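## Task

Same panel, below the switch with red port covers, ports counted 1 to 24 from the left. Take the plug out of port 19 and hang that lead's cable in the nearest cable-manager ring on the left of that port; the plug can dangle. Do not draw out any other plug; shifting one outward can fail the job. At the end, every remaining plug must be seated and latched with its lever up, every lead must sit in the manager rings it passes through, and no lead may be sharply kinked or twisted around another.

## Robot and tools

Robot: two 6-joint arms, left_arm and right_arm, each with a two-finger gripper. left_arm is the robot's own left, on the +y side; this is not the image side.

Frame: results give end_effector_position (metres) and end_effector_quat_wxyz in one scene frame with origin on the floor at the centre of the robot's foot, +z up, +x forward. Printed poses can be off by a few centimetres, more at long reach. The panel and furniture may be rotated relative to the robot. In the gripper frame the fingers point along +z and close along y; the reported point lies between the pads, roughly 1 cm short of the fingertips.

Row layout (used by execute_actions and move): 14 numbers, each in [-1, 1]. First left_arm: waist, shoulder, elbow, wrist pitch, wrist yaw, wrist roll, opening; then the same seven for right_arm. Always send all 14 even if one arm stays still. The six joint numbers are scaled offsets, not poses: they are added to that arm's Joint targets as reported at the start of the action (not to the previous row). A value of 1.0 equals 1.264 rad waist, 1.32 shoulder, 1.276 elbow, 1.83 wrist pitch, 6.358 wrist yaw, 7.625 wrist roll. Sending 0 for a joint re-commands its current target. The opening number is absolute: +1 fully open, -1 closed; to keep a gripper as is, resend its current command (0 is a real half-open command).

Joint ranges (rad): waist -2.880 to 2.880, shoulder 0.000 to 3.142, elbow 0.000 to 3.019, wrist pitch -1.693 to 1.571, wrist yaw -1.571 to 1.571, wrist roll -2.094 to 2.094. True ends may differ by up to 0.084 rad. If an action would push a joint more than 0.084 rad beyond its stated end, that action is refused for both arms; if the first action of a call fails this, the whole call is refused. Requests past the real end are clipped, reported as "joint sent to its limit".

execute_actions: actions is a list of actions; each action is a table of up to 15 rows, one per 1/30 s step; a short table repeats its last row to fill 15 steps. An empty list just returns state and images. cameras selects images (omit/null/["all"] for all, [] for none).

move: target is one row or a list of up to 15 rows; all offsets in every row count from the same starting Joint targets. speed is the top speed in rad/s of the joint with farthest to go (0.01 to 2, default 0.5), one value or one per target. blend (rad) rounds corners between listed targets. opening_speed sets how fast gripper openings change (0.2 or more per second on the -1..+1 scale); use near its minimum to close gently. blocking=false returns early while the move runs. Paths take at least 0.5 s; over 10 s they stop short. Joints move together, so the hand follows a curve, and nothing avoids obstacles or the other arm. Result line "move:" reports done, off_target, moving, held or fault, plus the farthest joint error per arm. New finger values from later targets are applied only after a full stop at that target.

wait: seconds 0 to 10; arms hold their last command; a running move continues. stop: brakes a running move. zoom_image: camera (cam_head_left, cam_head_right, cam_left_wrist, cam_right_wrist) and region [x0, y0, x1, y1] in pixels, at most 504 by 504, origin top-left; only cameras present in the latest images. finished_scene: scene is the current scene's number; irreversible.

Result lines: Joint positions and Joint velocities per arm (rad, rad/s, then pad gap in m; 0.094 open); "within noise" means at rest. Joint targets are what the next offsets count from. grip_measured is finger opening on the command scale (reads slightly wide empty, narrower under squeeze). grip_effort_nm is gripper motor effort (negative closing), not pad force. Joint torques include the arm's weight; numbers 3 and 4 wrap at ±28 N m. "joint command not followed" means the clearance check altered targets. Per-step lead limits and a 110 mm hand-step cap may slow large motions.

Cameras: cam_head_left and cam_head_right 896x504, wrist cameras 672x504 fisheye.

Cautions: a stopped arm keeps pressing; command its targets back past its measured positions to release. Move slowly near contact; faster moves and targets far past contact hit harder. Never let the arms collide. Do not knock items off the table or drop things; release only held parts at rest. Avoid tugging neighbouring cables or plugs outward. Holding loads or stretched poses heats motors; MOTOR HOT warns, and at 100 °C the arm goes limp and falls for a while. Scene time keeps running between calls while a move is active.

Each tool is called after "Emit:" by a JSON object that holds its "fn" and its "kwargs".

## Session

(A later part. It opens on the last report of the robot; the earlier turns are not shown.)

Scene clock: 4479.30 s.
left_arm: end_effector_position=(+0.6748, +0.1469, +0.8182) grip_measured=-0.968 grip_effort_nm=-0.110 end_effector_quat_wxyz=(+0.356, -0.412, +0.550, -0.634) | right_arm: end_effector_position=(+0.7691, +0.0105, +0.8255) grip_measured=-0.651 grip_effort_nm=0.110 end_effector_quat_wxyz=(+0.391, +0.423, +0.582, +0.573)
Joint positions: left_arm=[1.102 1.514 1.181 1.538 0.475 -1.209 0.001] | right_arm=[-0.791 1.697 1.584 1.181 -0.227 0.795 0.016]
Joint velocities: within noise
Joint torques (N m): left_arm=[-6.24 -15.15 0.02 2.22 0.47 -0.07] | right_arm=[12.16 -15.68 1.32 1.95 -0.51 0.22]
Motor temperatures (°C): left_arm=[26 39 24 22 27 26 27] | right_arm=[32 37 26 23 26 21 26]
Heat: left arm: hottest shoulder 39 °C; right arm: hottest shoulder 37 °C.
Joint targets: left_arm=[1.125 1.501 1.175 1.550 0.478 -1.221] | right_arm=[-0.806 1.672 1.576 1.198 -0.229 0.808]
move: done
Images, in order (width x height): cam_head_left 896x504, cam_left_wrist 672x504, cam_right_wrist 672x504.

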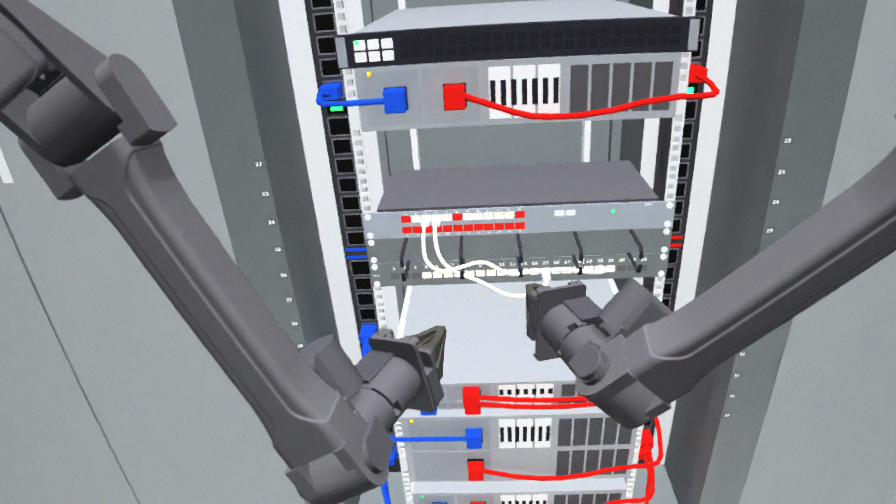

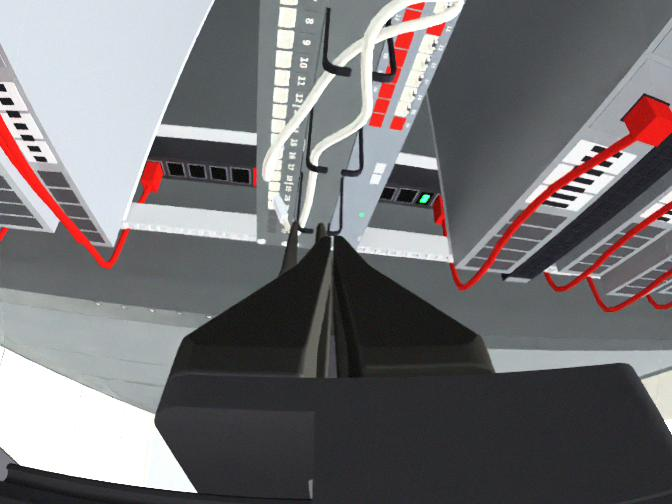

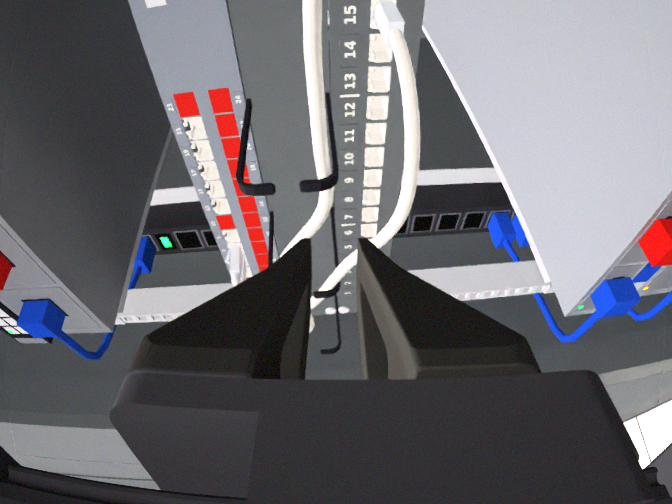

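Emit:
{"fn": "move", "kwargs": {"target": [0,0,0,0,0,0,-0.97,-0.0585,-0.0621,-0.0862,0.1208,0.0406,0.0072,-0.65], "speed": 0.3, "cameras": ["cam_right_wrist","cam_head_left"]}}

Emit:
{"fn": "zoom_image", "kwargs": {"camera": "cam_right_wrist", "region": [180, 0, 480, 260]}}

Emit:
{"fn": "zoom_image", "kwargs": {"camera": "cam_head_left", "region": [440, 230, 640, 320]}}

Scene clock: 4559.23 s.
left_arm: end_effector_position=(+0.6748, +0.1469, +0.8182) grip_measured=-0.968 grip_effort_nm=-0.110 end_effector_quat_wxyz=(+0.356, -0.412, +0.550, -0.634) | right_arm: end_effector_position=(+0.7718, -0.1042, +0.8250) grip_measured=-0.651 grip_effort_nm=0.110 end_effector_quat_wxyz=(+0.480, +0.514, +0.531, +0.473)
Joint positions: left_arm=[1.102 1.514 1.181 1.538 0.475 -1.209 0.001] | right_arm=[-0.862 1.612 1.474 1.401 0.027 0.848 0.016]
Joint velocities: within noise
Joint torques (N m): left_arm=[-6.24 -15.15 0.06 2.15 0.46 -0.07] | right_arm=[9.58 -16.62 1.2 2.17 -0.32 0.25]
Motor temperatures (°C): left_arm=[26 39 24 22 27 26 27] | right_arm=[31 36 25 23 26 21 24]
Heat: left arm: hottest shoulder 39 °C; right arm: hottest shoulder 36 °C.
Joint targets: left_arm=[1.125 1.501 1.175 1.550 0.478 -1.221] | right_arm=[-0.880 1.590 1.466 1.419 0.029 0.863]
move: done
Images, in order (width x height): cam_head_left 896x504, cam_right_wrist 672x504.

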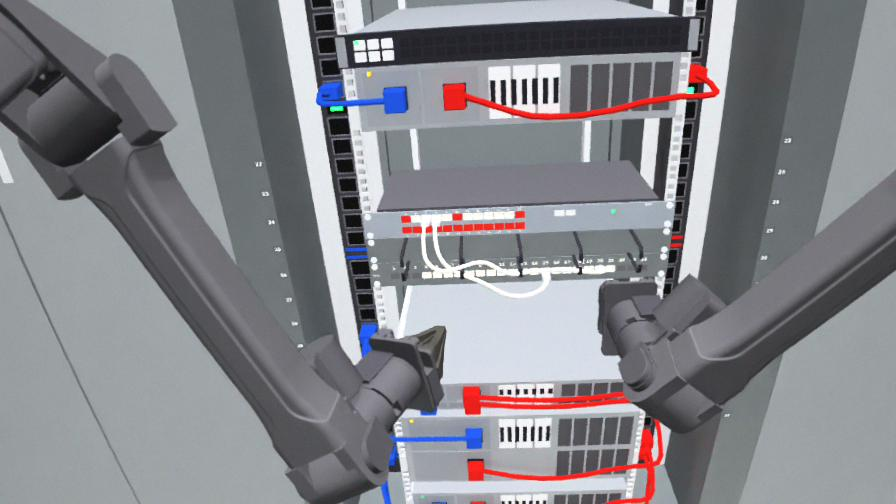

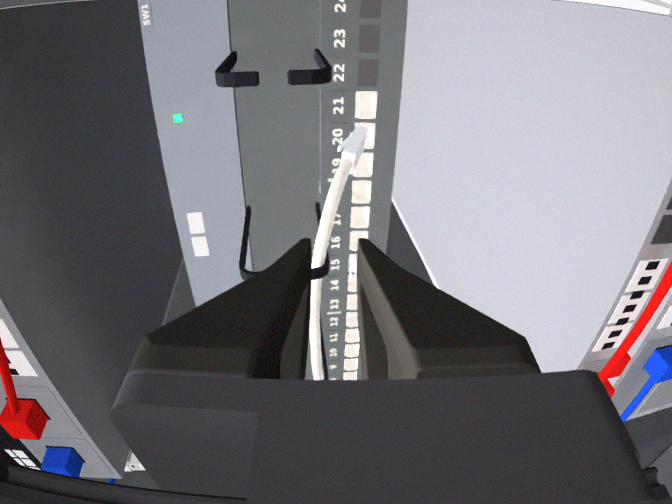

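Scaled by 1.680 from the camera's 672x504 image, which has a finer 960x720 frame.

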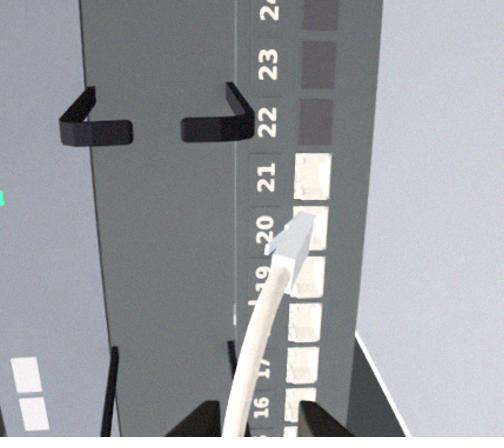

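Scaled by 2.520 from the camera's 896x504 image, which has a finer 1280x720 frame.

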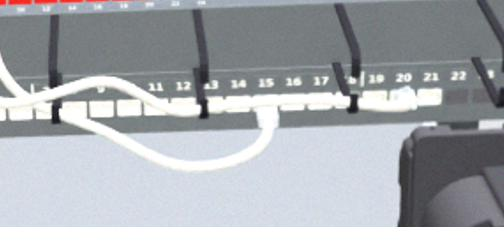

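Emit:
{"fn": "move", "kwargs": {"target": [-0.1614,-0.0235,0.181,-0.1863,-0.0333,0.0404,-0.97,0,0,0,0,0,0,-0.65], "speed": 0.3, "cameras": ["cam_left_wrist","cam_head_left"]}}

Emit:
{"fn": "zoom_image", "kwargs": {"camera": "cam_left_wrist", "region": [200, 60, 480, 300]}}

Emit:
{"fn": "zoom_image", "kwargs": {"camera": "cam_head_left", "region": [400, 230, 560, 310]}}

Scene clock: 4574.23 s.
left_arm: end_effector_position=(+0.7771, +0.1076, +0.8492) grip_measured=-0.968 grip_effort_nm=-0.115 end_effector_quat_wxyz=(+0.405, -0.429, +0.575, -0.567) | right_arm: end_effector_position=(+0.7718, -0.1043, +0.8251) grip_measured=-0.651 grip_effort_nm=0.105 end_effector_quat_wxyz=(+0.480, +0.514, +0.531, +0.473)
Joint positions: left_arm=[0.933 1.478 1.391 1.218 0.271 -0.925 0.001] | right_arm=[-0.862 1.612 1.474 1.402 0.027 0.85 0.016]
Joint velocities: within noise
Joint torques (N m): left_arm=[-11.11 -15.5 3.47 1.11 0.28 0.13] | right_arm=[9.64 -16.38 1.25 2.04 -0.31 0.25]
Motor temperatures (°C): left_arm=[26 39 24 22 27 26 27] | right_arm=[31 37 25 23 26 21 24]
Heat: left arm: hottest shoulder 39 °C; right arm: hottest shoulder 37 °C.
Joint targets: left_arm=[0.921 1.470 1.406 1.209 0.267 -0.912] | right_arm=[-0.880 1.590 1.466 1.419 0.030 0.863]
move: done
Images, in order (width x height): cam_head_left 896x504, cam_left_wrist 672x504.

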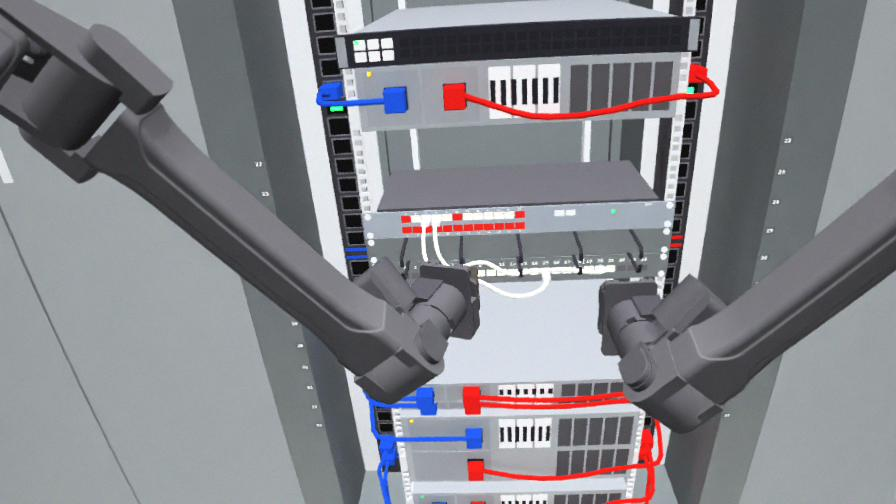

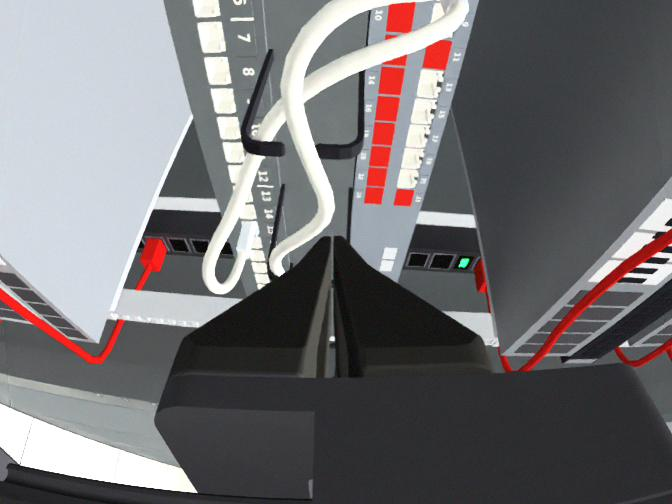

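Scaled by 1.800 from the camera's 672x504 image, which has a finer 960x720 frame.

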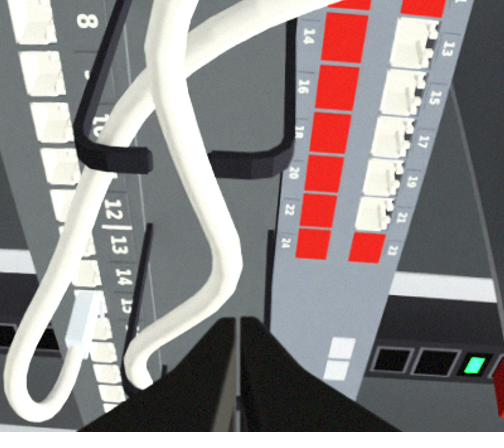

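Scaled by 3.150 from the camera's 896x504 image, which has a finer 1280x720 frame.

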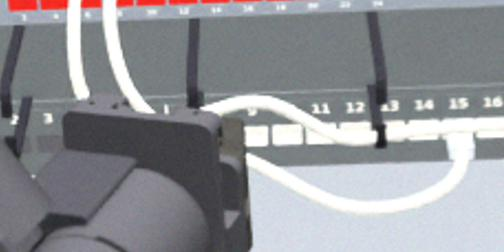

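Emit:
{"fn": "move", "kwargs": {"target": [[0,0.0288,0,0,0,0,-0.97,0,0,0,0,0,0,-0.65],[-0.0015,0.043,0.056,-0.034,0,0,-0.97,0,0,0,0,0,0,-0.65]], "speed": 0.15, "cameras": ["cam_left_wrist","cam_head_left"]}}

Emit:
{"fn": "zoom_image", "kwargs": {"camera": "cam_left_wrist", "region": [200, 60, 480, 300]}}

Emit:
{"fn": "zoom_image", "kwargs": {"camera": "cam_head_left", "region": [400, 230, 560, 310]}}

Scene clock: 4594.10 s.
left_arm: end_effector_position=(+0.7987, +0.1075, +0.8473) grip_measured=-0.968 grip_effort_nm=-0.115 end_effector_quat_wxyz=(+0.403, -0.429, +0.577, -0.566) | right_arm: end_effector_position=(+0.7718, -0.1043, +0.8251) grip_measured=-0.651 grip_effort_nm=0.105 end_effector_quat_wxyz=(+0.480, +0.514, +0.531, +0.473)
Joint positions: left_arm=[0.933 1.489 1.459 1.156 0.271 -0.924 0.001] | right_arm=[-0.862 1.612 1.474 1.402 0.027 0.85 0.016]
Joint velocities: within noise
Joint torques (N m): left_arm=[-11.63 -12.86 4.18 1.18 0.29 0.12] | right_arm=[9.76 -16.32 1.26 2.06 -0.3 0.22]
Motor temperatures (°C): left_arm=[27 42 25 22 27 26 27] | right_arm=[31 37 25 23 26 21 24]
Heat: left arm: hottest shoulder 42 °C; right arm: hottest shoulder 37 °C.
Joint targets: left_arm=[0.919 1.526 1.477 1.147 0.266 -0.912] | right_arm=[-0.880 1.590 1.466 1.419 0.030 0.863]
move: off_target (left_arm); left_arm: the shoulder is farthest, 0.038 rad from its target
Images, in order (width x height): cam_head_left 896x504, cam_left_wrist 672x504.

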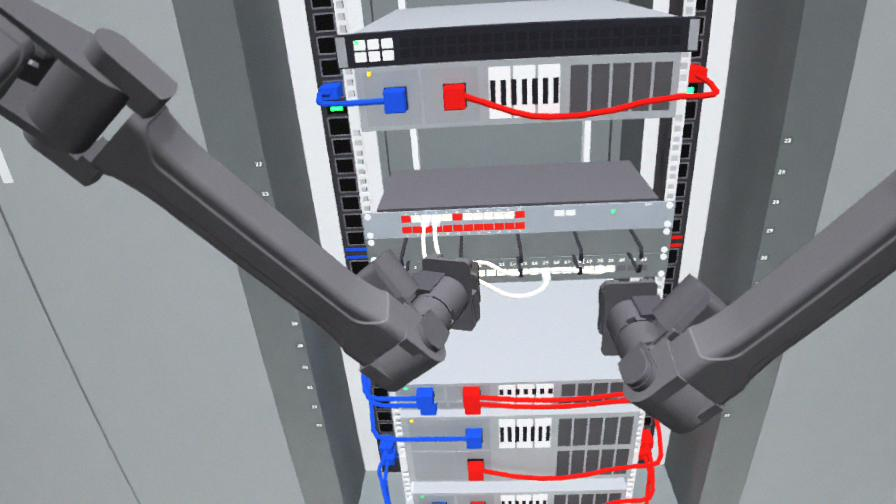

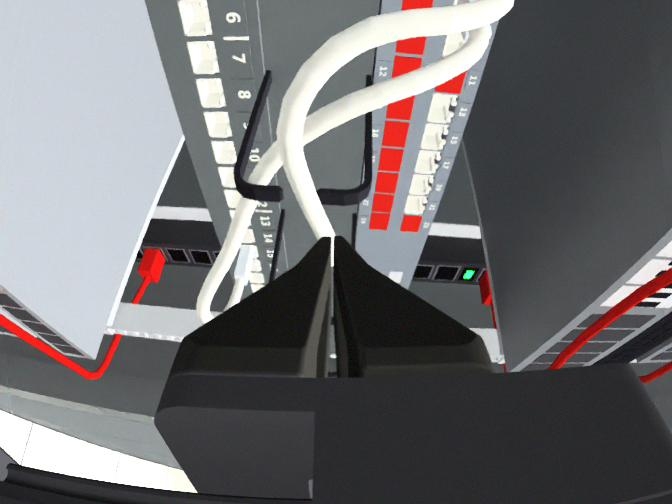

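Scaled by 1.800 from the camera's 672x504 image, which has a finer 960x720 frame.

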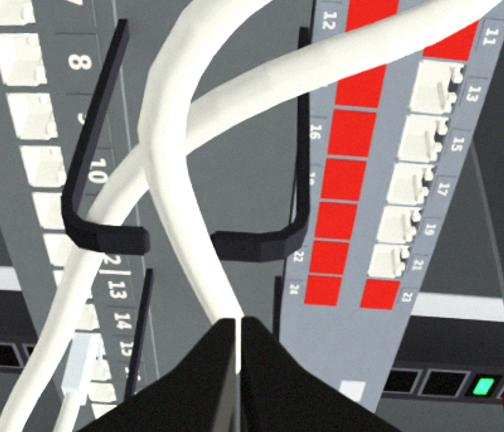

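Scaled by 3.150 from the camera's 896x504 image, which has a finer 1280x720 frame.

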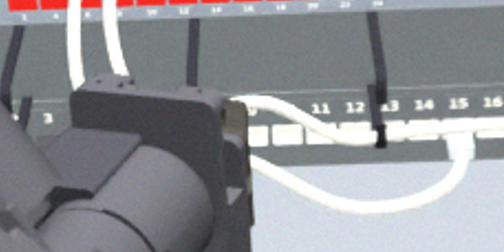

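Emit:
{"fn": "move", "kwargs": {"target": [-0.0015,0.009,0.038,-0.022,0,0,-0.97,0,0,0,0,0,0,-0.65], "speed": 0.12, "cameras": ["cam_left_wrist","cam_head_left"]}}

Emit:
{"fn": "zoom_image", "kwargs": {"camera": "cam_left_wrist", "region": [200, 60, 480, 300]}}

Emit:
{"fn": "zoom_image", "kwargs": {"camera": "cam_head_left", "region": [400, 230, 560, 310]}}

Scene clock: 4605.07 s.
left_arm: end_effector_position=(+0.8113, +0.1060, +0.8443) grip_measured=-0.968 grip_effort_nm=-0.115 end_effector_quat_wxyz=(+0.401, -0.430, +0.578, -0.566) | right_arm: end_effector_position=(+0.7718, -0.1043, +0.8251) grip_measured=-0.651 grip_effort_nm=0.105 end_effector_quat_wxyz=(+0.480, +0.514, +0.531, +0.473)
Joint positions: left_arm=[0.933 1.5 1.503 1.116 0.271 -0.924 0.001] | right_arm=[-0.862 1.612 1.474 1.402 0.027 0.85 0.016]
Joint velocities: within noise
Joint torques (N m): left_arm=[-11.81 -12.86 4.64 1.11 0.29 0.12] | right_arm=[9.58 -16.15 1.21 2.03 -0.33 0.21]
Motor temperatures (°C): left_arm=[27 41 25 22 27 26 27] | right_arm=[31 37 25 23 26 21 24]
Heat: left arm: hottest shoulder 41 °C; right arm: hottest shoulder 37 °C.
Joint targets: left_arm=[0.917 1.538 1.526 1.107 0.266 -0.913] | right_arm=[-0.880 1.590 1.466 1.419 0.030 0.863]
move: off_target (left_arm); left_arm: the shoulder is farthest, 0.037 rad from its target
Images, in order (width x height): cam_head_left 896x504, cam_left_wrist 672x504.

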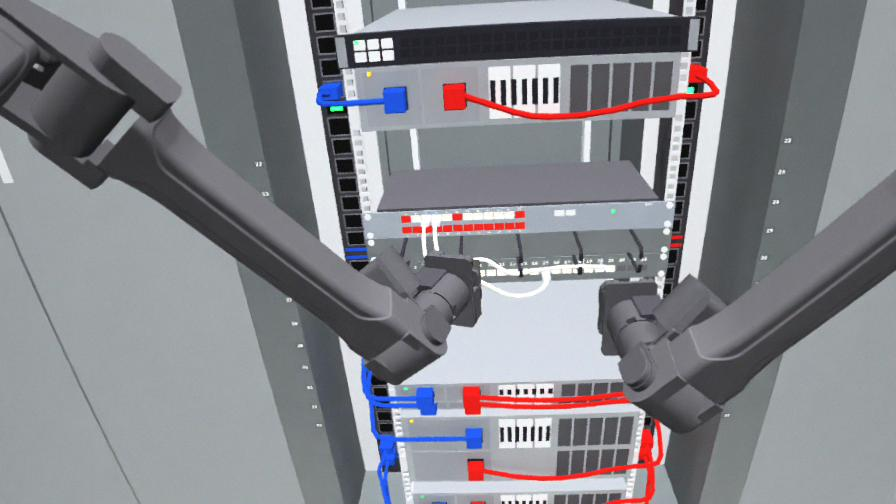

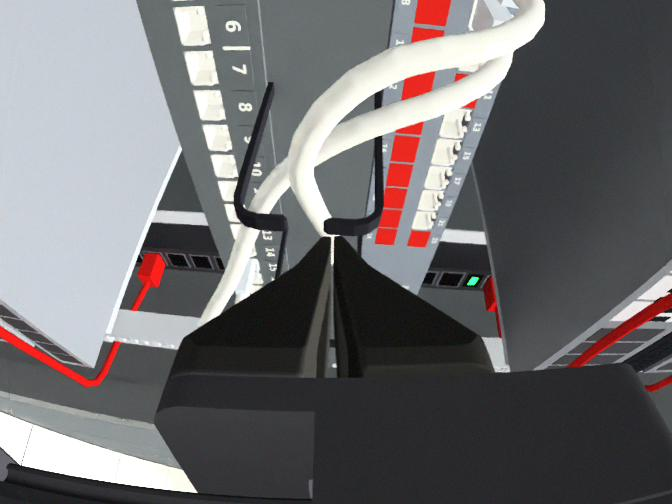

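Scaled by 1.800 from the camera's 672x504 image, which has a finer 960x720 frame.

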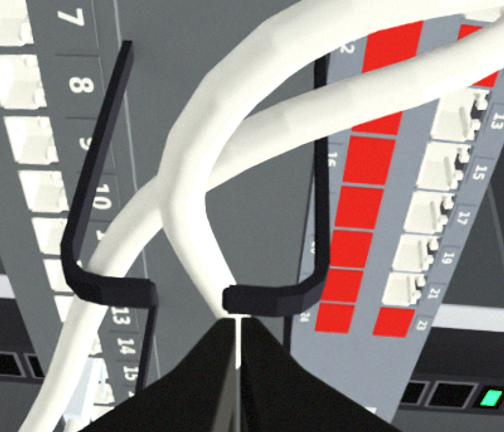

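Scaled by 3.150 from the camera's 896x504 image, which has a finer 1280x720 frame.

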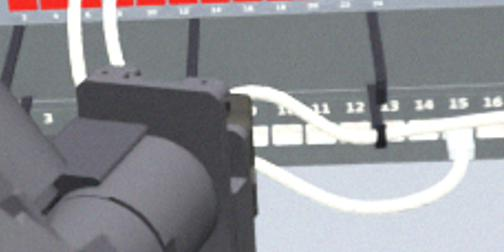

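Emit:
{"fn": "move", "kwargs": {"target": [[0,0,0,0,0,0,-0.97,0,0.032,0,0,0,0,-0.65],[0,0,0,0,0,0,-0.97,0,0.053,0.149,-0.0863,0,0,-0.65]], "speed": 0.25, "cameras": ["cam_right_wrist","cam_head_left","cam_left_wrist"]}}

Emit:
{"fn": "zoom_image", "kwargs": {"camera": "cam_right_wrist", "region": [180, 60, 480, 320]}}

Emit:
{"fn": "zoom_image", "kwargs": {"camera": "cam_head_left", "region": [500, 230, 640, 310]}}

Scene clock: 4622.23 s.
left_arm: end_effector_position=(+0.8111, +0.1055, +0.8437) grip_measured=-0.968 grip_effort_nm=-0.110 end_effector_quat_wxyz=(+0.400, -0.430, +0.579, -0.566) | right_arm: end_effector_position=(+0.8222, -0.1041, +0.8228) grip_measured=-0.651 grip_effort_nm=0.105 end_effector_quat_wxyz=(+0.480, +0.514, +0.530, +0.473)
Joint positions: left_arm=[0.933 1.501 1.504 1.114 0.271 -0.923 0.001] | right_arm=[-0.862 1.64 1.635 1.27 0.027 0.85 0.016]
Joint velocities: within noise
Joint torques (N m): left_arm=[-11.99 -13.04 4.67 1.24 0.29 0.12] | right_arm=[10.11 -14.04 4.49 0.96 -0.3 0.23]
Motor temperatures (°C): left_arm=[27 41 25 22 27 26 27] | right_arm=[31 37 25 23 26 21 24]
Heat: left arm: hottest shoulder 41 °C; right arm: hottest shoulder 37 °C.
Joint targets: left_arm=[0.917 1.538 1.526 1.107 0.266 -0.912] | right_arm=[-0.880 1.660 1.656 1.261 0.030 0.863]
move: off_target (left_arm); left_arm: the shoulder is farthest, 0.037 rad from its target
Images, in order (width x height): cam_head_left 896x504, cam_left_wrist 672x504, cam_right_wrist 672x504.

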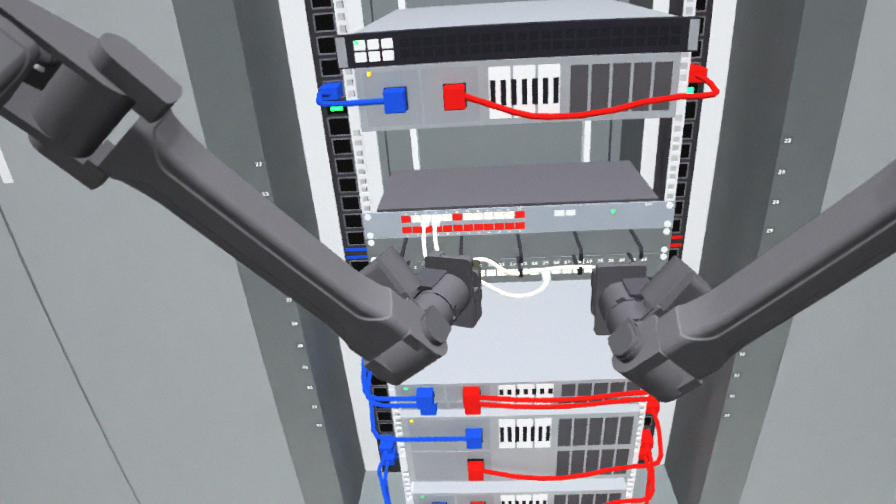

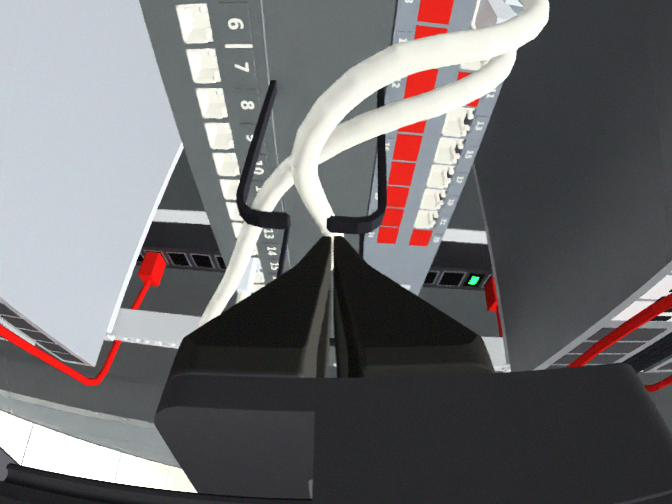

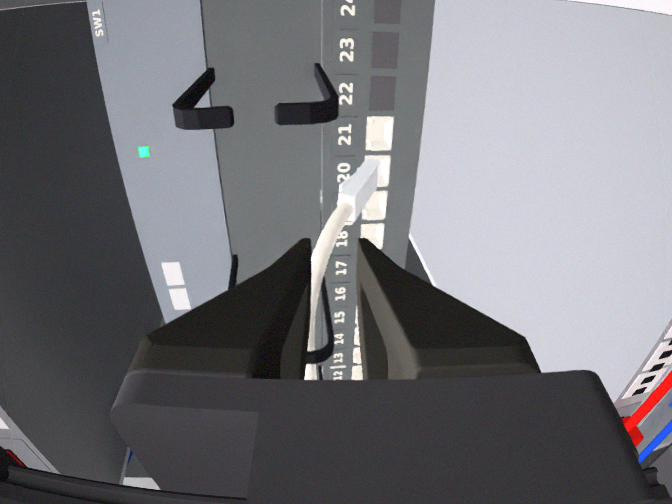

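Scaled by 1.680 from the camera's 672x504 image, which has a finer 960x720 frame.

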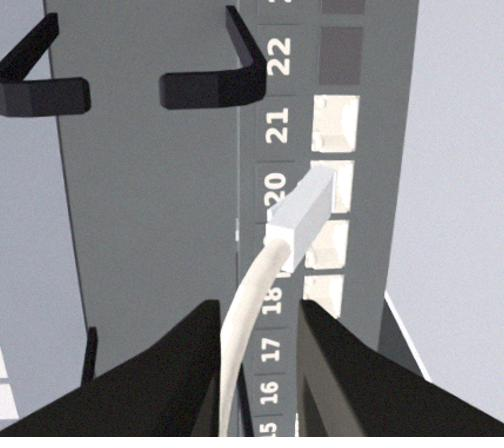

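Scaled by 3.600 from the camera's 896x504 image, which has a finer 1280x720 frame.

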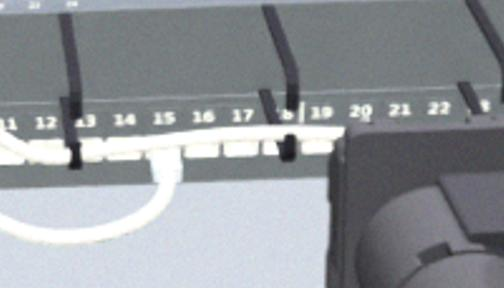

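Emit:
{"fn": "zoom_image", "kwargs": {"camera": "cam_head_left", "region": [540, 240, 620, 290]}}

Emit:
{"fn": "zoom_image", "kwargs": {"camera": "cam_right_wrist", "region": [260, 220, 400, 390]}}

Scaled by 6.300 from the camera's 896x504 image, which has a finer 1280x720 frame.

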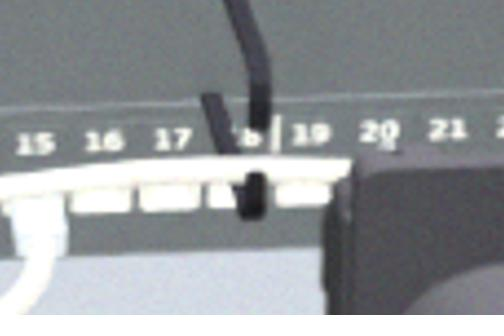

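Scaled by 2.965 from the camera's 672x504 image, which has a finer 960x720 frame.

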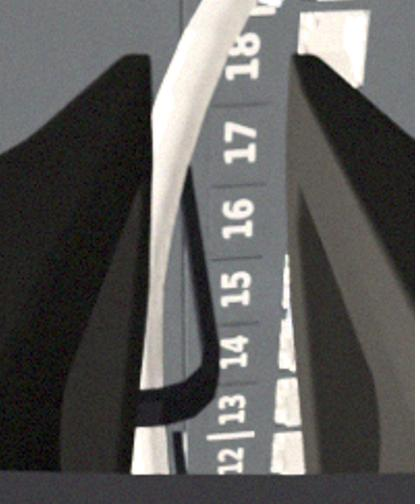

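Emit:
{"fn": "move", "kwargs": {"target": [0,0,0,0,0,0,-0.97,0,0.0034,0.040,-0.0257,0,0,-0.65], "speed": 0.15, "cameras": ["cam_right_wrist","cam_head_left","cam_left_wrist"]}}

Emit:
{"fn": "zoom_image", "kwargs": {"camera": "cam_right_wrist", "region": [180, 60, 480, 320]}}

Emit:
{"fn": "zoom_image", "kwargs": {"camera": "cam_head_left", "region": [500, 230, 640, 310]}}

Scene clock: 4646.63 s.
left_arm: end_effector_position=(+0.8111, +0.1054, +0.8436) grip_measured=-0.968 grip_effort_nm=-0.110 end_effector_quat_wxyz=(+0.400, -0.430, +0.579, -0.566) | right_arm: end_effector_position=(+0.8388, -0.1060, +0.8244) grip_measured=-0.651 grip_effort_nm=0.110 end_effector_quat_wxyz=(+0.480, +0.514, +0.530, +0.473)
Joint positions: left_arm=[0.933 1.501 1.504 1.114 0.271 -0.923 0.001] | right_arm=[-0.862 1.643 1.684 1.224 0.027 0.85 0.016]
Joint velocities: within noise
Joint torques (N m): left_arm=[-11.75 -12.98 4.63 1.2 0.3 0.13] | right_arm=[10.11 -14.51 4.97 0.9 -0.31 0.23]
Motor temperatures (°C): left_arm=[27 41 26 22 27 26 27] | right_arm=[31 36 26 23 26 21 24]
Heat: left arm: hottest shoulder 41 °C; right arm: hottest shoulder 36 °C.
Joint targets: left_arm=[0.917 1.538 1.526 1.107 0.266 -0.912] | right_arm=[-0.880 1.665 1.707 1.214 0.030 0.863]
move: off_target (left_arm); left_arm: the shoulder is farthest, 0.037 rad from its target
Images, in order (width x height): cam_head_left 896x504, cam_left_wrist 672x504, cam_right_wrist 672x504.

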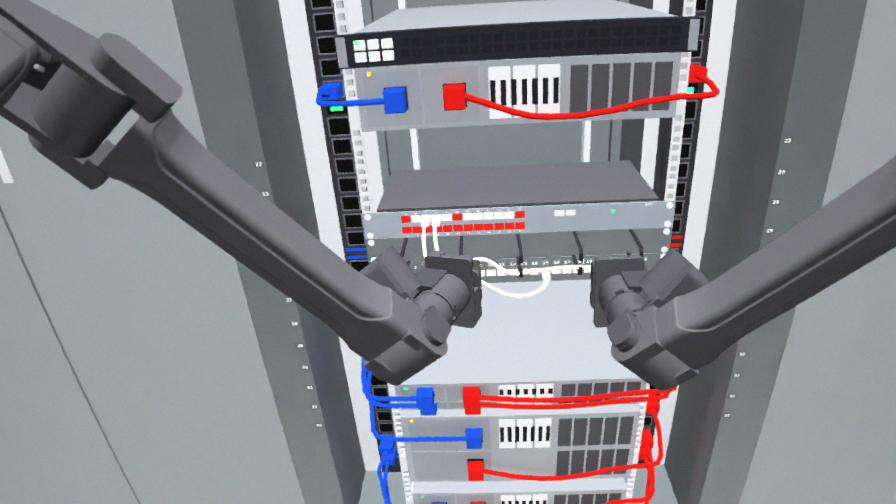

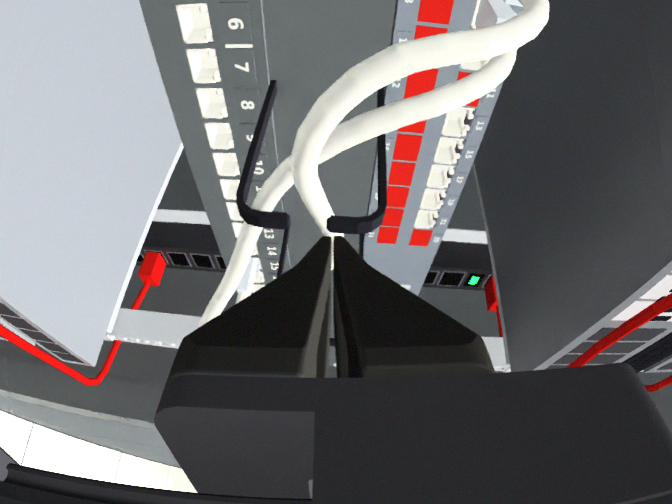

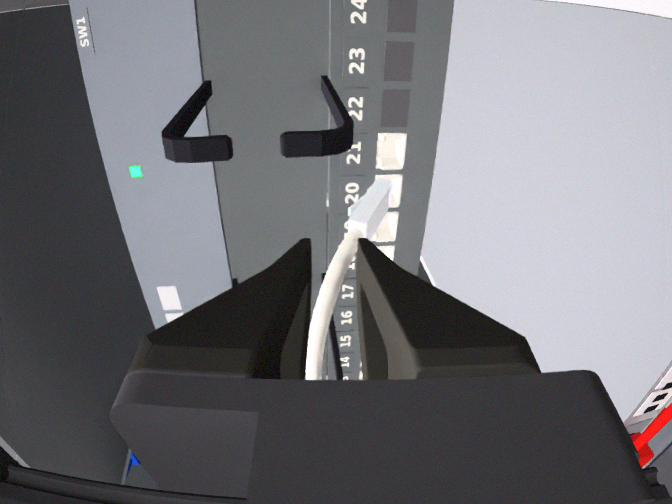

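Scaled by 1.680 from the camera's 672x504 image, which has a finer 960x720 frame.

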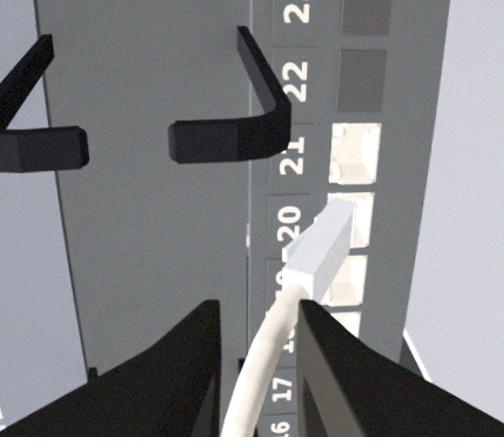

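Scaled by 3.600 from the camera's 896x504 image, which has a finer 1280x720 frame.

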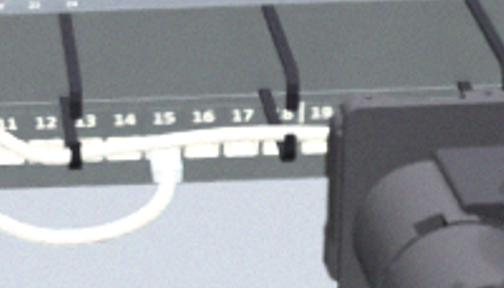

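Emit:
{"fn": "move", "kwargs": {"target": [0,0,0,0,0,0,-0.97,0,0,0,0,0,0,-0.97], "opening_speed": 0.3, "cameras": ["cam_right_wrist","cam_left_wrist"]}}

Emit:
{"fn": "zoom_image", "kwargs": {"camera": "cam_right_wrist", "region": [180, 60, 480, 320]}}

Scene clock: 4654.43 s.
left_arm: end_effector_position=(+0.8111, +0.1054, +0.8436) grip_measured=-0.968 grip_effort_nm=-0.110 end_effector_quat_wxyz=(+0.400, -0.430, +0.579, -0.566) | right_arm: end_effector_position=(+0.8383, -0.1059, +0.8233) grip_measured=-0.903 grip_effort_nm=-0.940 end_effector_quat_wxyz=(+0.479, +0.516, +0.530, +0.473)
Joint positions: left_arm=[0.933 1.501 1.504 1.114 0.271 -0.923 0.001] | right_arm=[-0.862 1.644 1.684 1.223 0.029 0.852 0.005]
Joint velocities: within noise
Joint torques (N m): left_arm=[-11.87 -12.98 4.6 1.2 0.29 0.13] | right_arm=[10.05 -14.39 5.08 0.88 -0.39 0.19]
Motor temperatures (°C): left_arm=[27 41 26 22 26 26 27] | right_arm=[31 37 26 23 26 21 24]
Heat: left arm: hottest shoulder 41 °C; right arm: hottest shoulder 37 °C.
Joint targets: left_arm=[0.917 1.538 1.526 1.107 0.266 -0.913] | right_arm=[-0.880 1.665 1.707 1.214 0.029 0.863]
move: off_target (left_arm); left_arm: the shoulder is farthest, 0.037 rad from its target
Images, in order (width x height): cam_left_wrist 672x504, cam_right_wrist 672x504.

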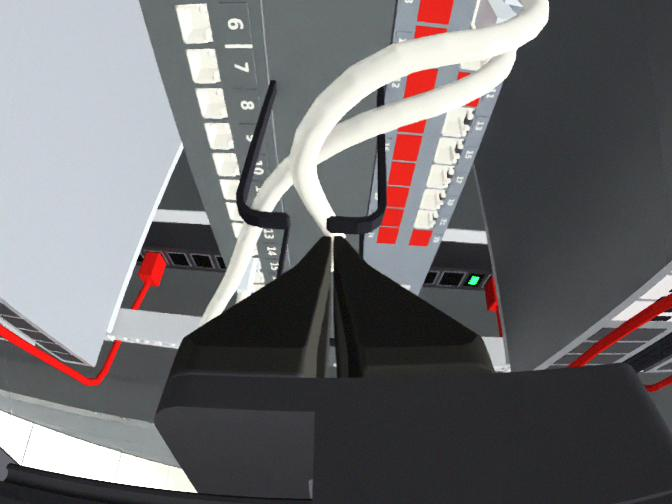

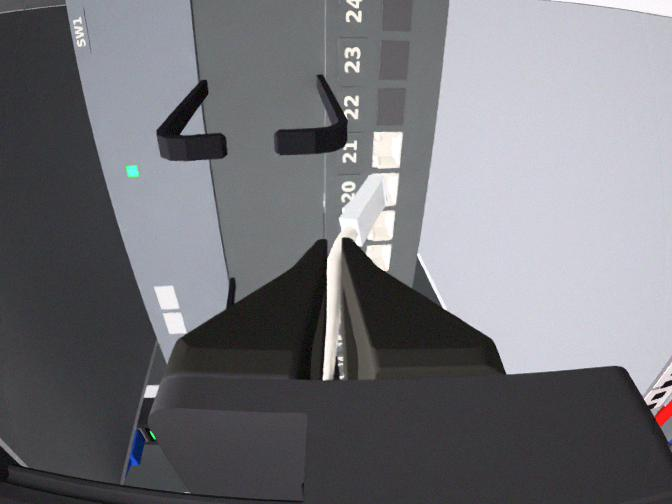

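Scaled by 1.680 from the camera's 672x504 image, which has a finer 960x720 frame.

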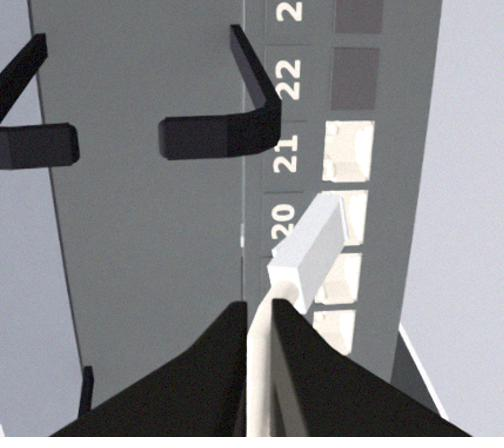

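Emit:
{"fn": "move", "kwargs": {"target": [[0,0,0,0,0,0,-0.97,0,-0.0235,0,0,0,0,-0.97],[0,0,0,0,0,0,-0.97,-0.0138,-0.0425,-0.022,0.004,0,0,-0.97]], "speed": 0.12, "cameras": ["cam_right_wrist","cam_left_wrist","cam_head_left"]}}

Emit:
{"fn": "zoom_image", "kwargs": {"camera": "cam_left_wrist", "region": [200, 60, 480, 300]}}

Emit:
{"fn": "zoom_image", "kwargs": {"camera": "cam_head_left", "region": [440, 230, 640, 310]}}

Scene clock: 4665.83 s.
left_arm: end_effector_position=(+0.8111, +0.1054, +0.8436) grip_measured=-0.968 grip_effort_nm=-0.110 end_effector_quat_wxyz=(+0.400, -0.430, +0.579, -0.566) | right_arm: end_effector_position=(+0.8383, -0.1068, +0.8226) grip_measured=-0.907 grip_effort_nm=-0.999 end_effector_quat_wxyz=(+0.479, +0.515, +0.531, +0.473)
Joint positions: left_arm=[0.933 1.501 1.504 1.114 0.271 -0.923 0.001] | right_arm=[-0.865 1.644 1.684 1.223 0.026 0.853 0.004]
Joint velocities: within noise
Joint torques (N m): left_arm=[-11.75 -13.1 4.67 1.21 0.29 0.11] | right_arm=[9 -19.19 2.77 1.24 -0.27 0.19]
Motor temperatures (°C): left_arm=[27 41 26 22 26 26 27] | right_arm=[31 36 26 23 26 21 25]
Heat: left arm: hottest shoulder 41 °C; right arm: hottest shoulder 36 °C.
Joint targets: left_arm=[0.917 1.538 1.526 1.107 0.266 -0.913] | right_arm=[-0.898 1.609 1.679 1.221 0.030 0.863]
move: off_target (left_arm); left_arm: the shoulder is farthest, 0.037 rad from its target
Images, in order (width x height): cam_head_left 896x504, cam_left_wrist 672x504, cam_right_wrist 672x504.

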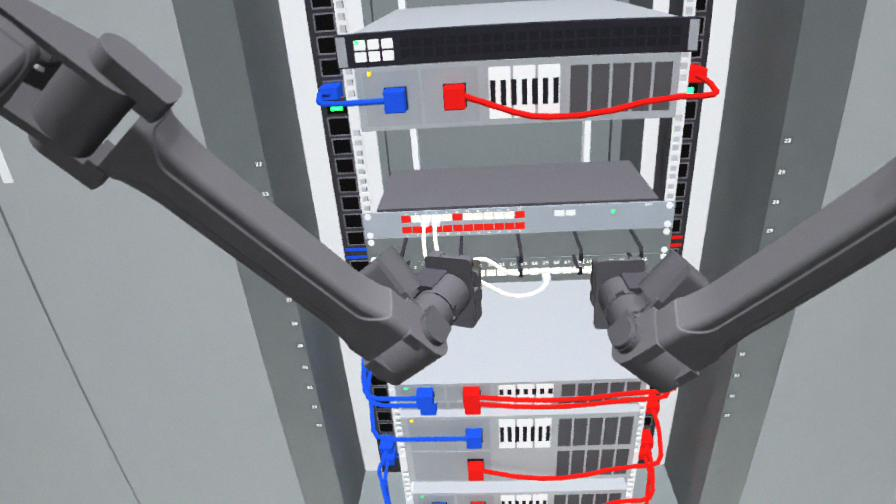

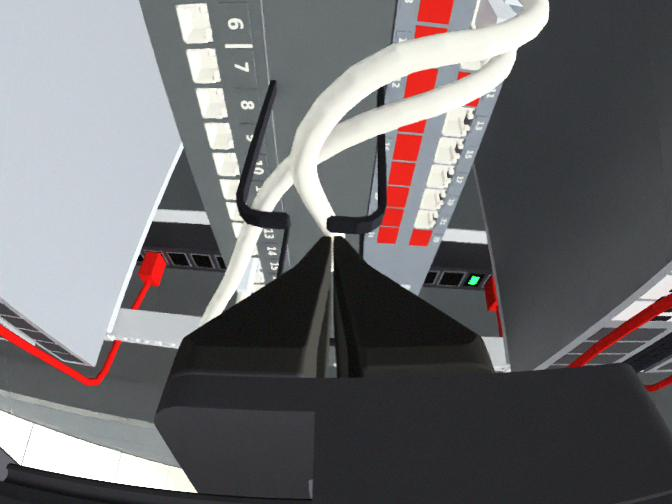

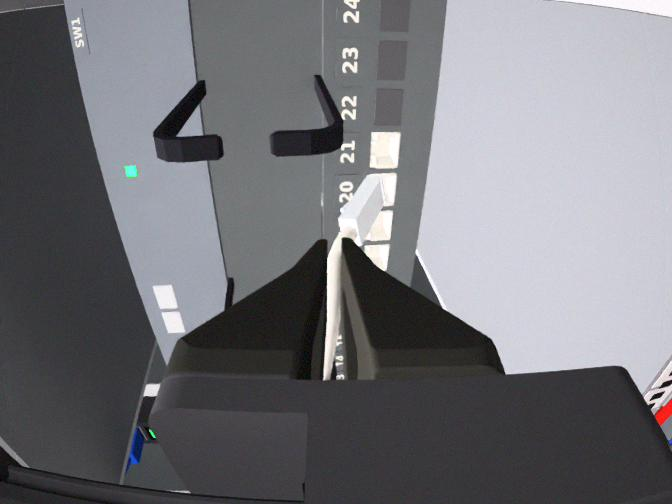

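Scaled by 1.800 from the camera's 672x504 image, which has a finer 960x720 frame.

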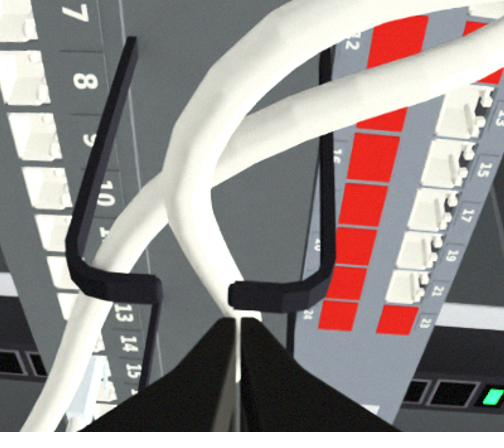

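Scaled by 2.520 from the camera's 896x504 image, which has a finer 1280x720 frame.

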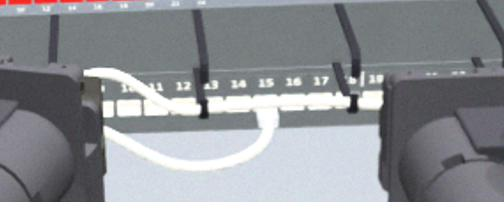

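Emit:
{"fn": "move", "kwargs": {"target": [0,0,0,0,0,0,-0.97,0,-0.004,-0.026,0.014,0,0,-0.97], "speed": 0.12, "cameras": ["cam_right_wrist","cam_left_wrist"]}}

Emit:
{"fn": "zoom_image", "kwargs": {"camera": "cam_right_wrist", "region": [180, 60, 480, 320]}}

Scene clock: 4685.40 s.
left_arm: end_effector_position=(+0.8104, +0.1038, +0.8433) grip_measured=-0.968 grip_effort_nm=-0.110 end_effector_quat_wxyz=(+0.399, -0.430, +0.579, -0.566) | right_arm: end_effector_position=(+0.8339, -0.1119, +0.8234) grip_measured=-0.908 grip_effort_nm=-0.999 end_effector_quat_wxyz=(+0.479, +0.514, +0.534, +0.471)
Joint positions: left_arm=[0.931 1.503 1.504 1.114 0.271 -0.923 0.001] | right_arm=[-0.871 1.628 1.656 1.23 0.026 0.854 0.004]
Joint velocities: within noise
Joint torques (N m): left_arm=[-11.75 -13.04 4.56 1.21 0.3 0.12] | right_arm=[9.23 -18.14 2.22 2.11 -0.28 0.19]
Motor temperatures (°C): left_arm=[28 41 26 22 26 26 27] | right_arm=[30 39 26 23 26 21 25]
Heat: left arm: hottest shoulder 41 °C; right arm: hottest shoulder 39 °C.
Joint targets: left_arm=[0.917 1.538 1.526 1.107 0.266 -0.913] | right_arm=[-0.898 1.604 1.646 1.247 0.030 0.863]
move: done
Images, in order (width x height): cam_left_wrist 672x504, cam_right_wrist 672x504.

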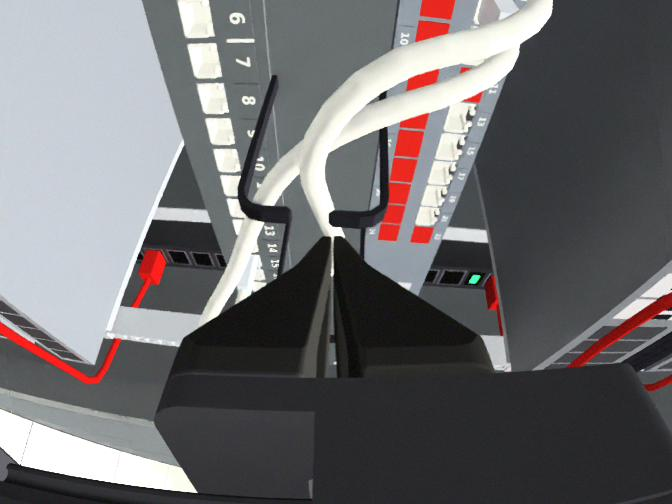

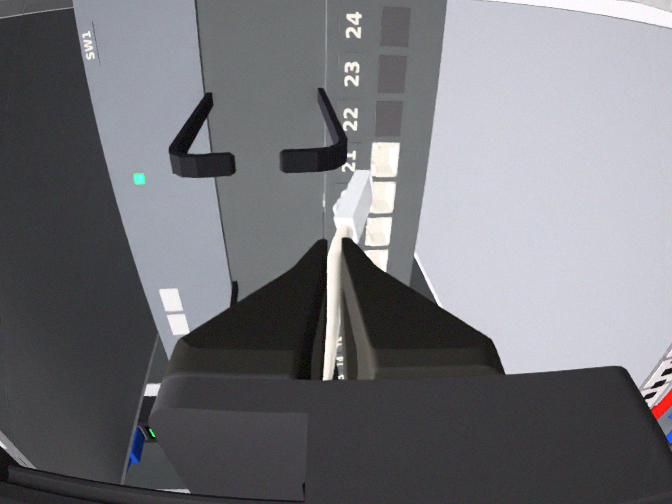

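Scaled by 1.680 from the camera's 672x504 image, which has a finer 960x720 frame.

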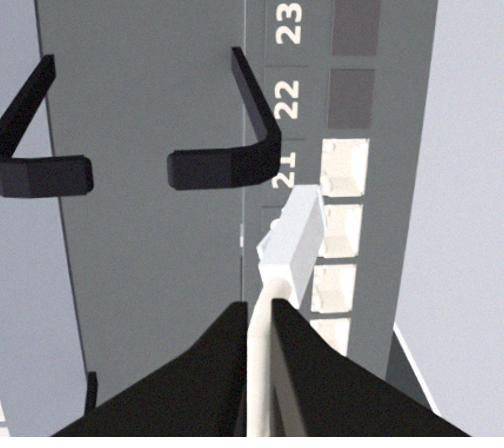

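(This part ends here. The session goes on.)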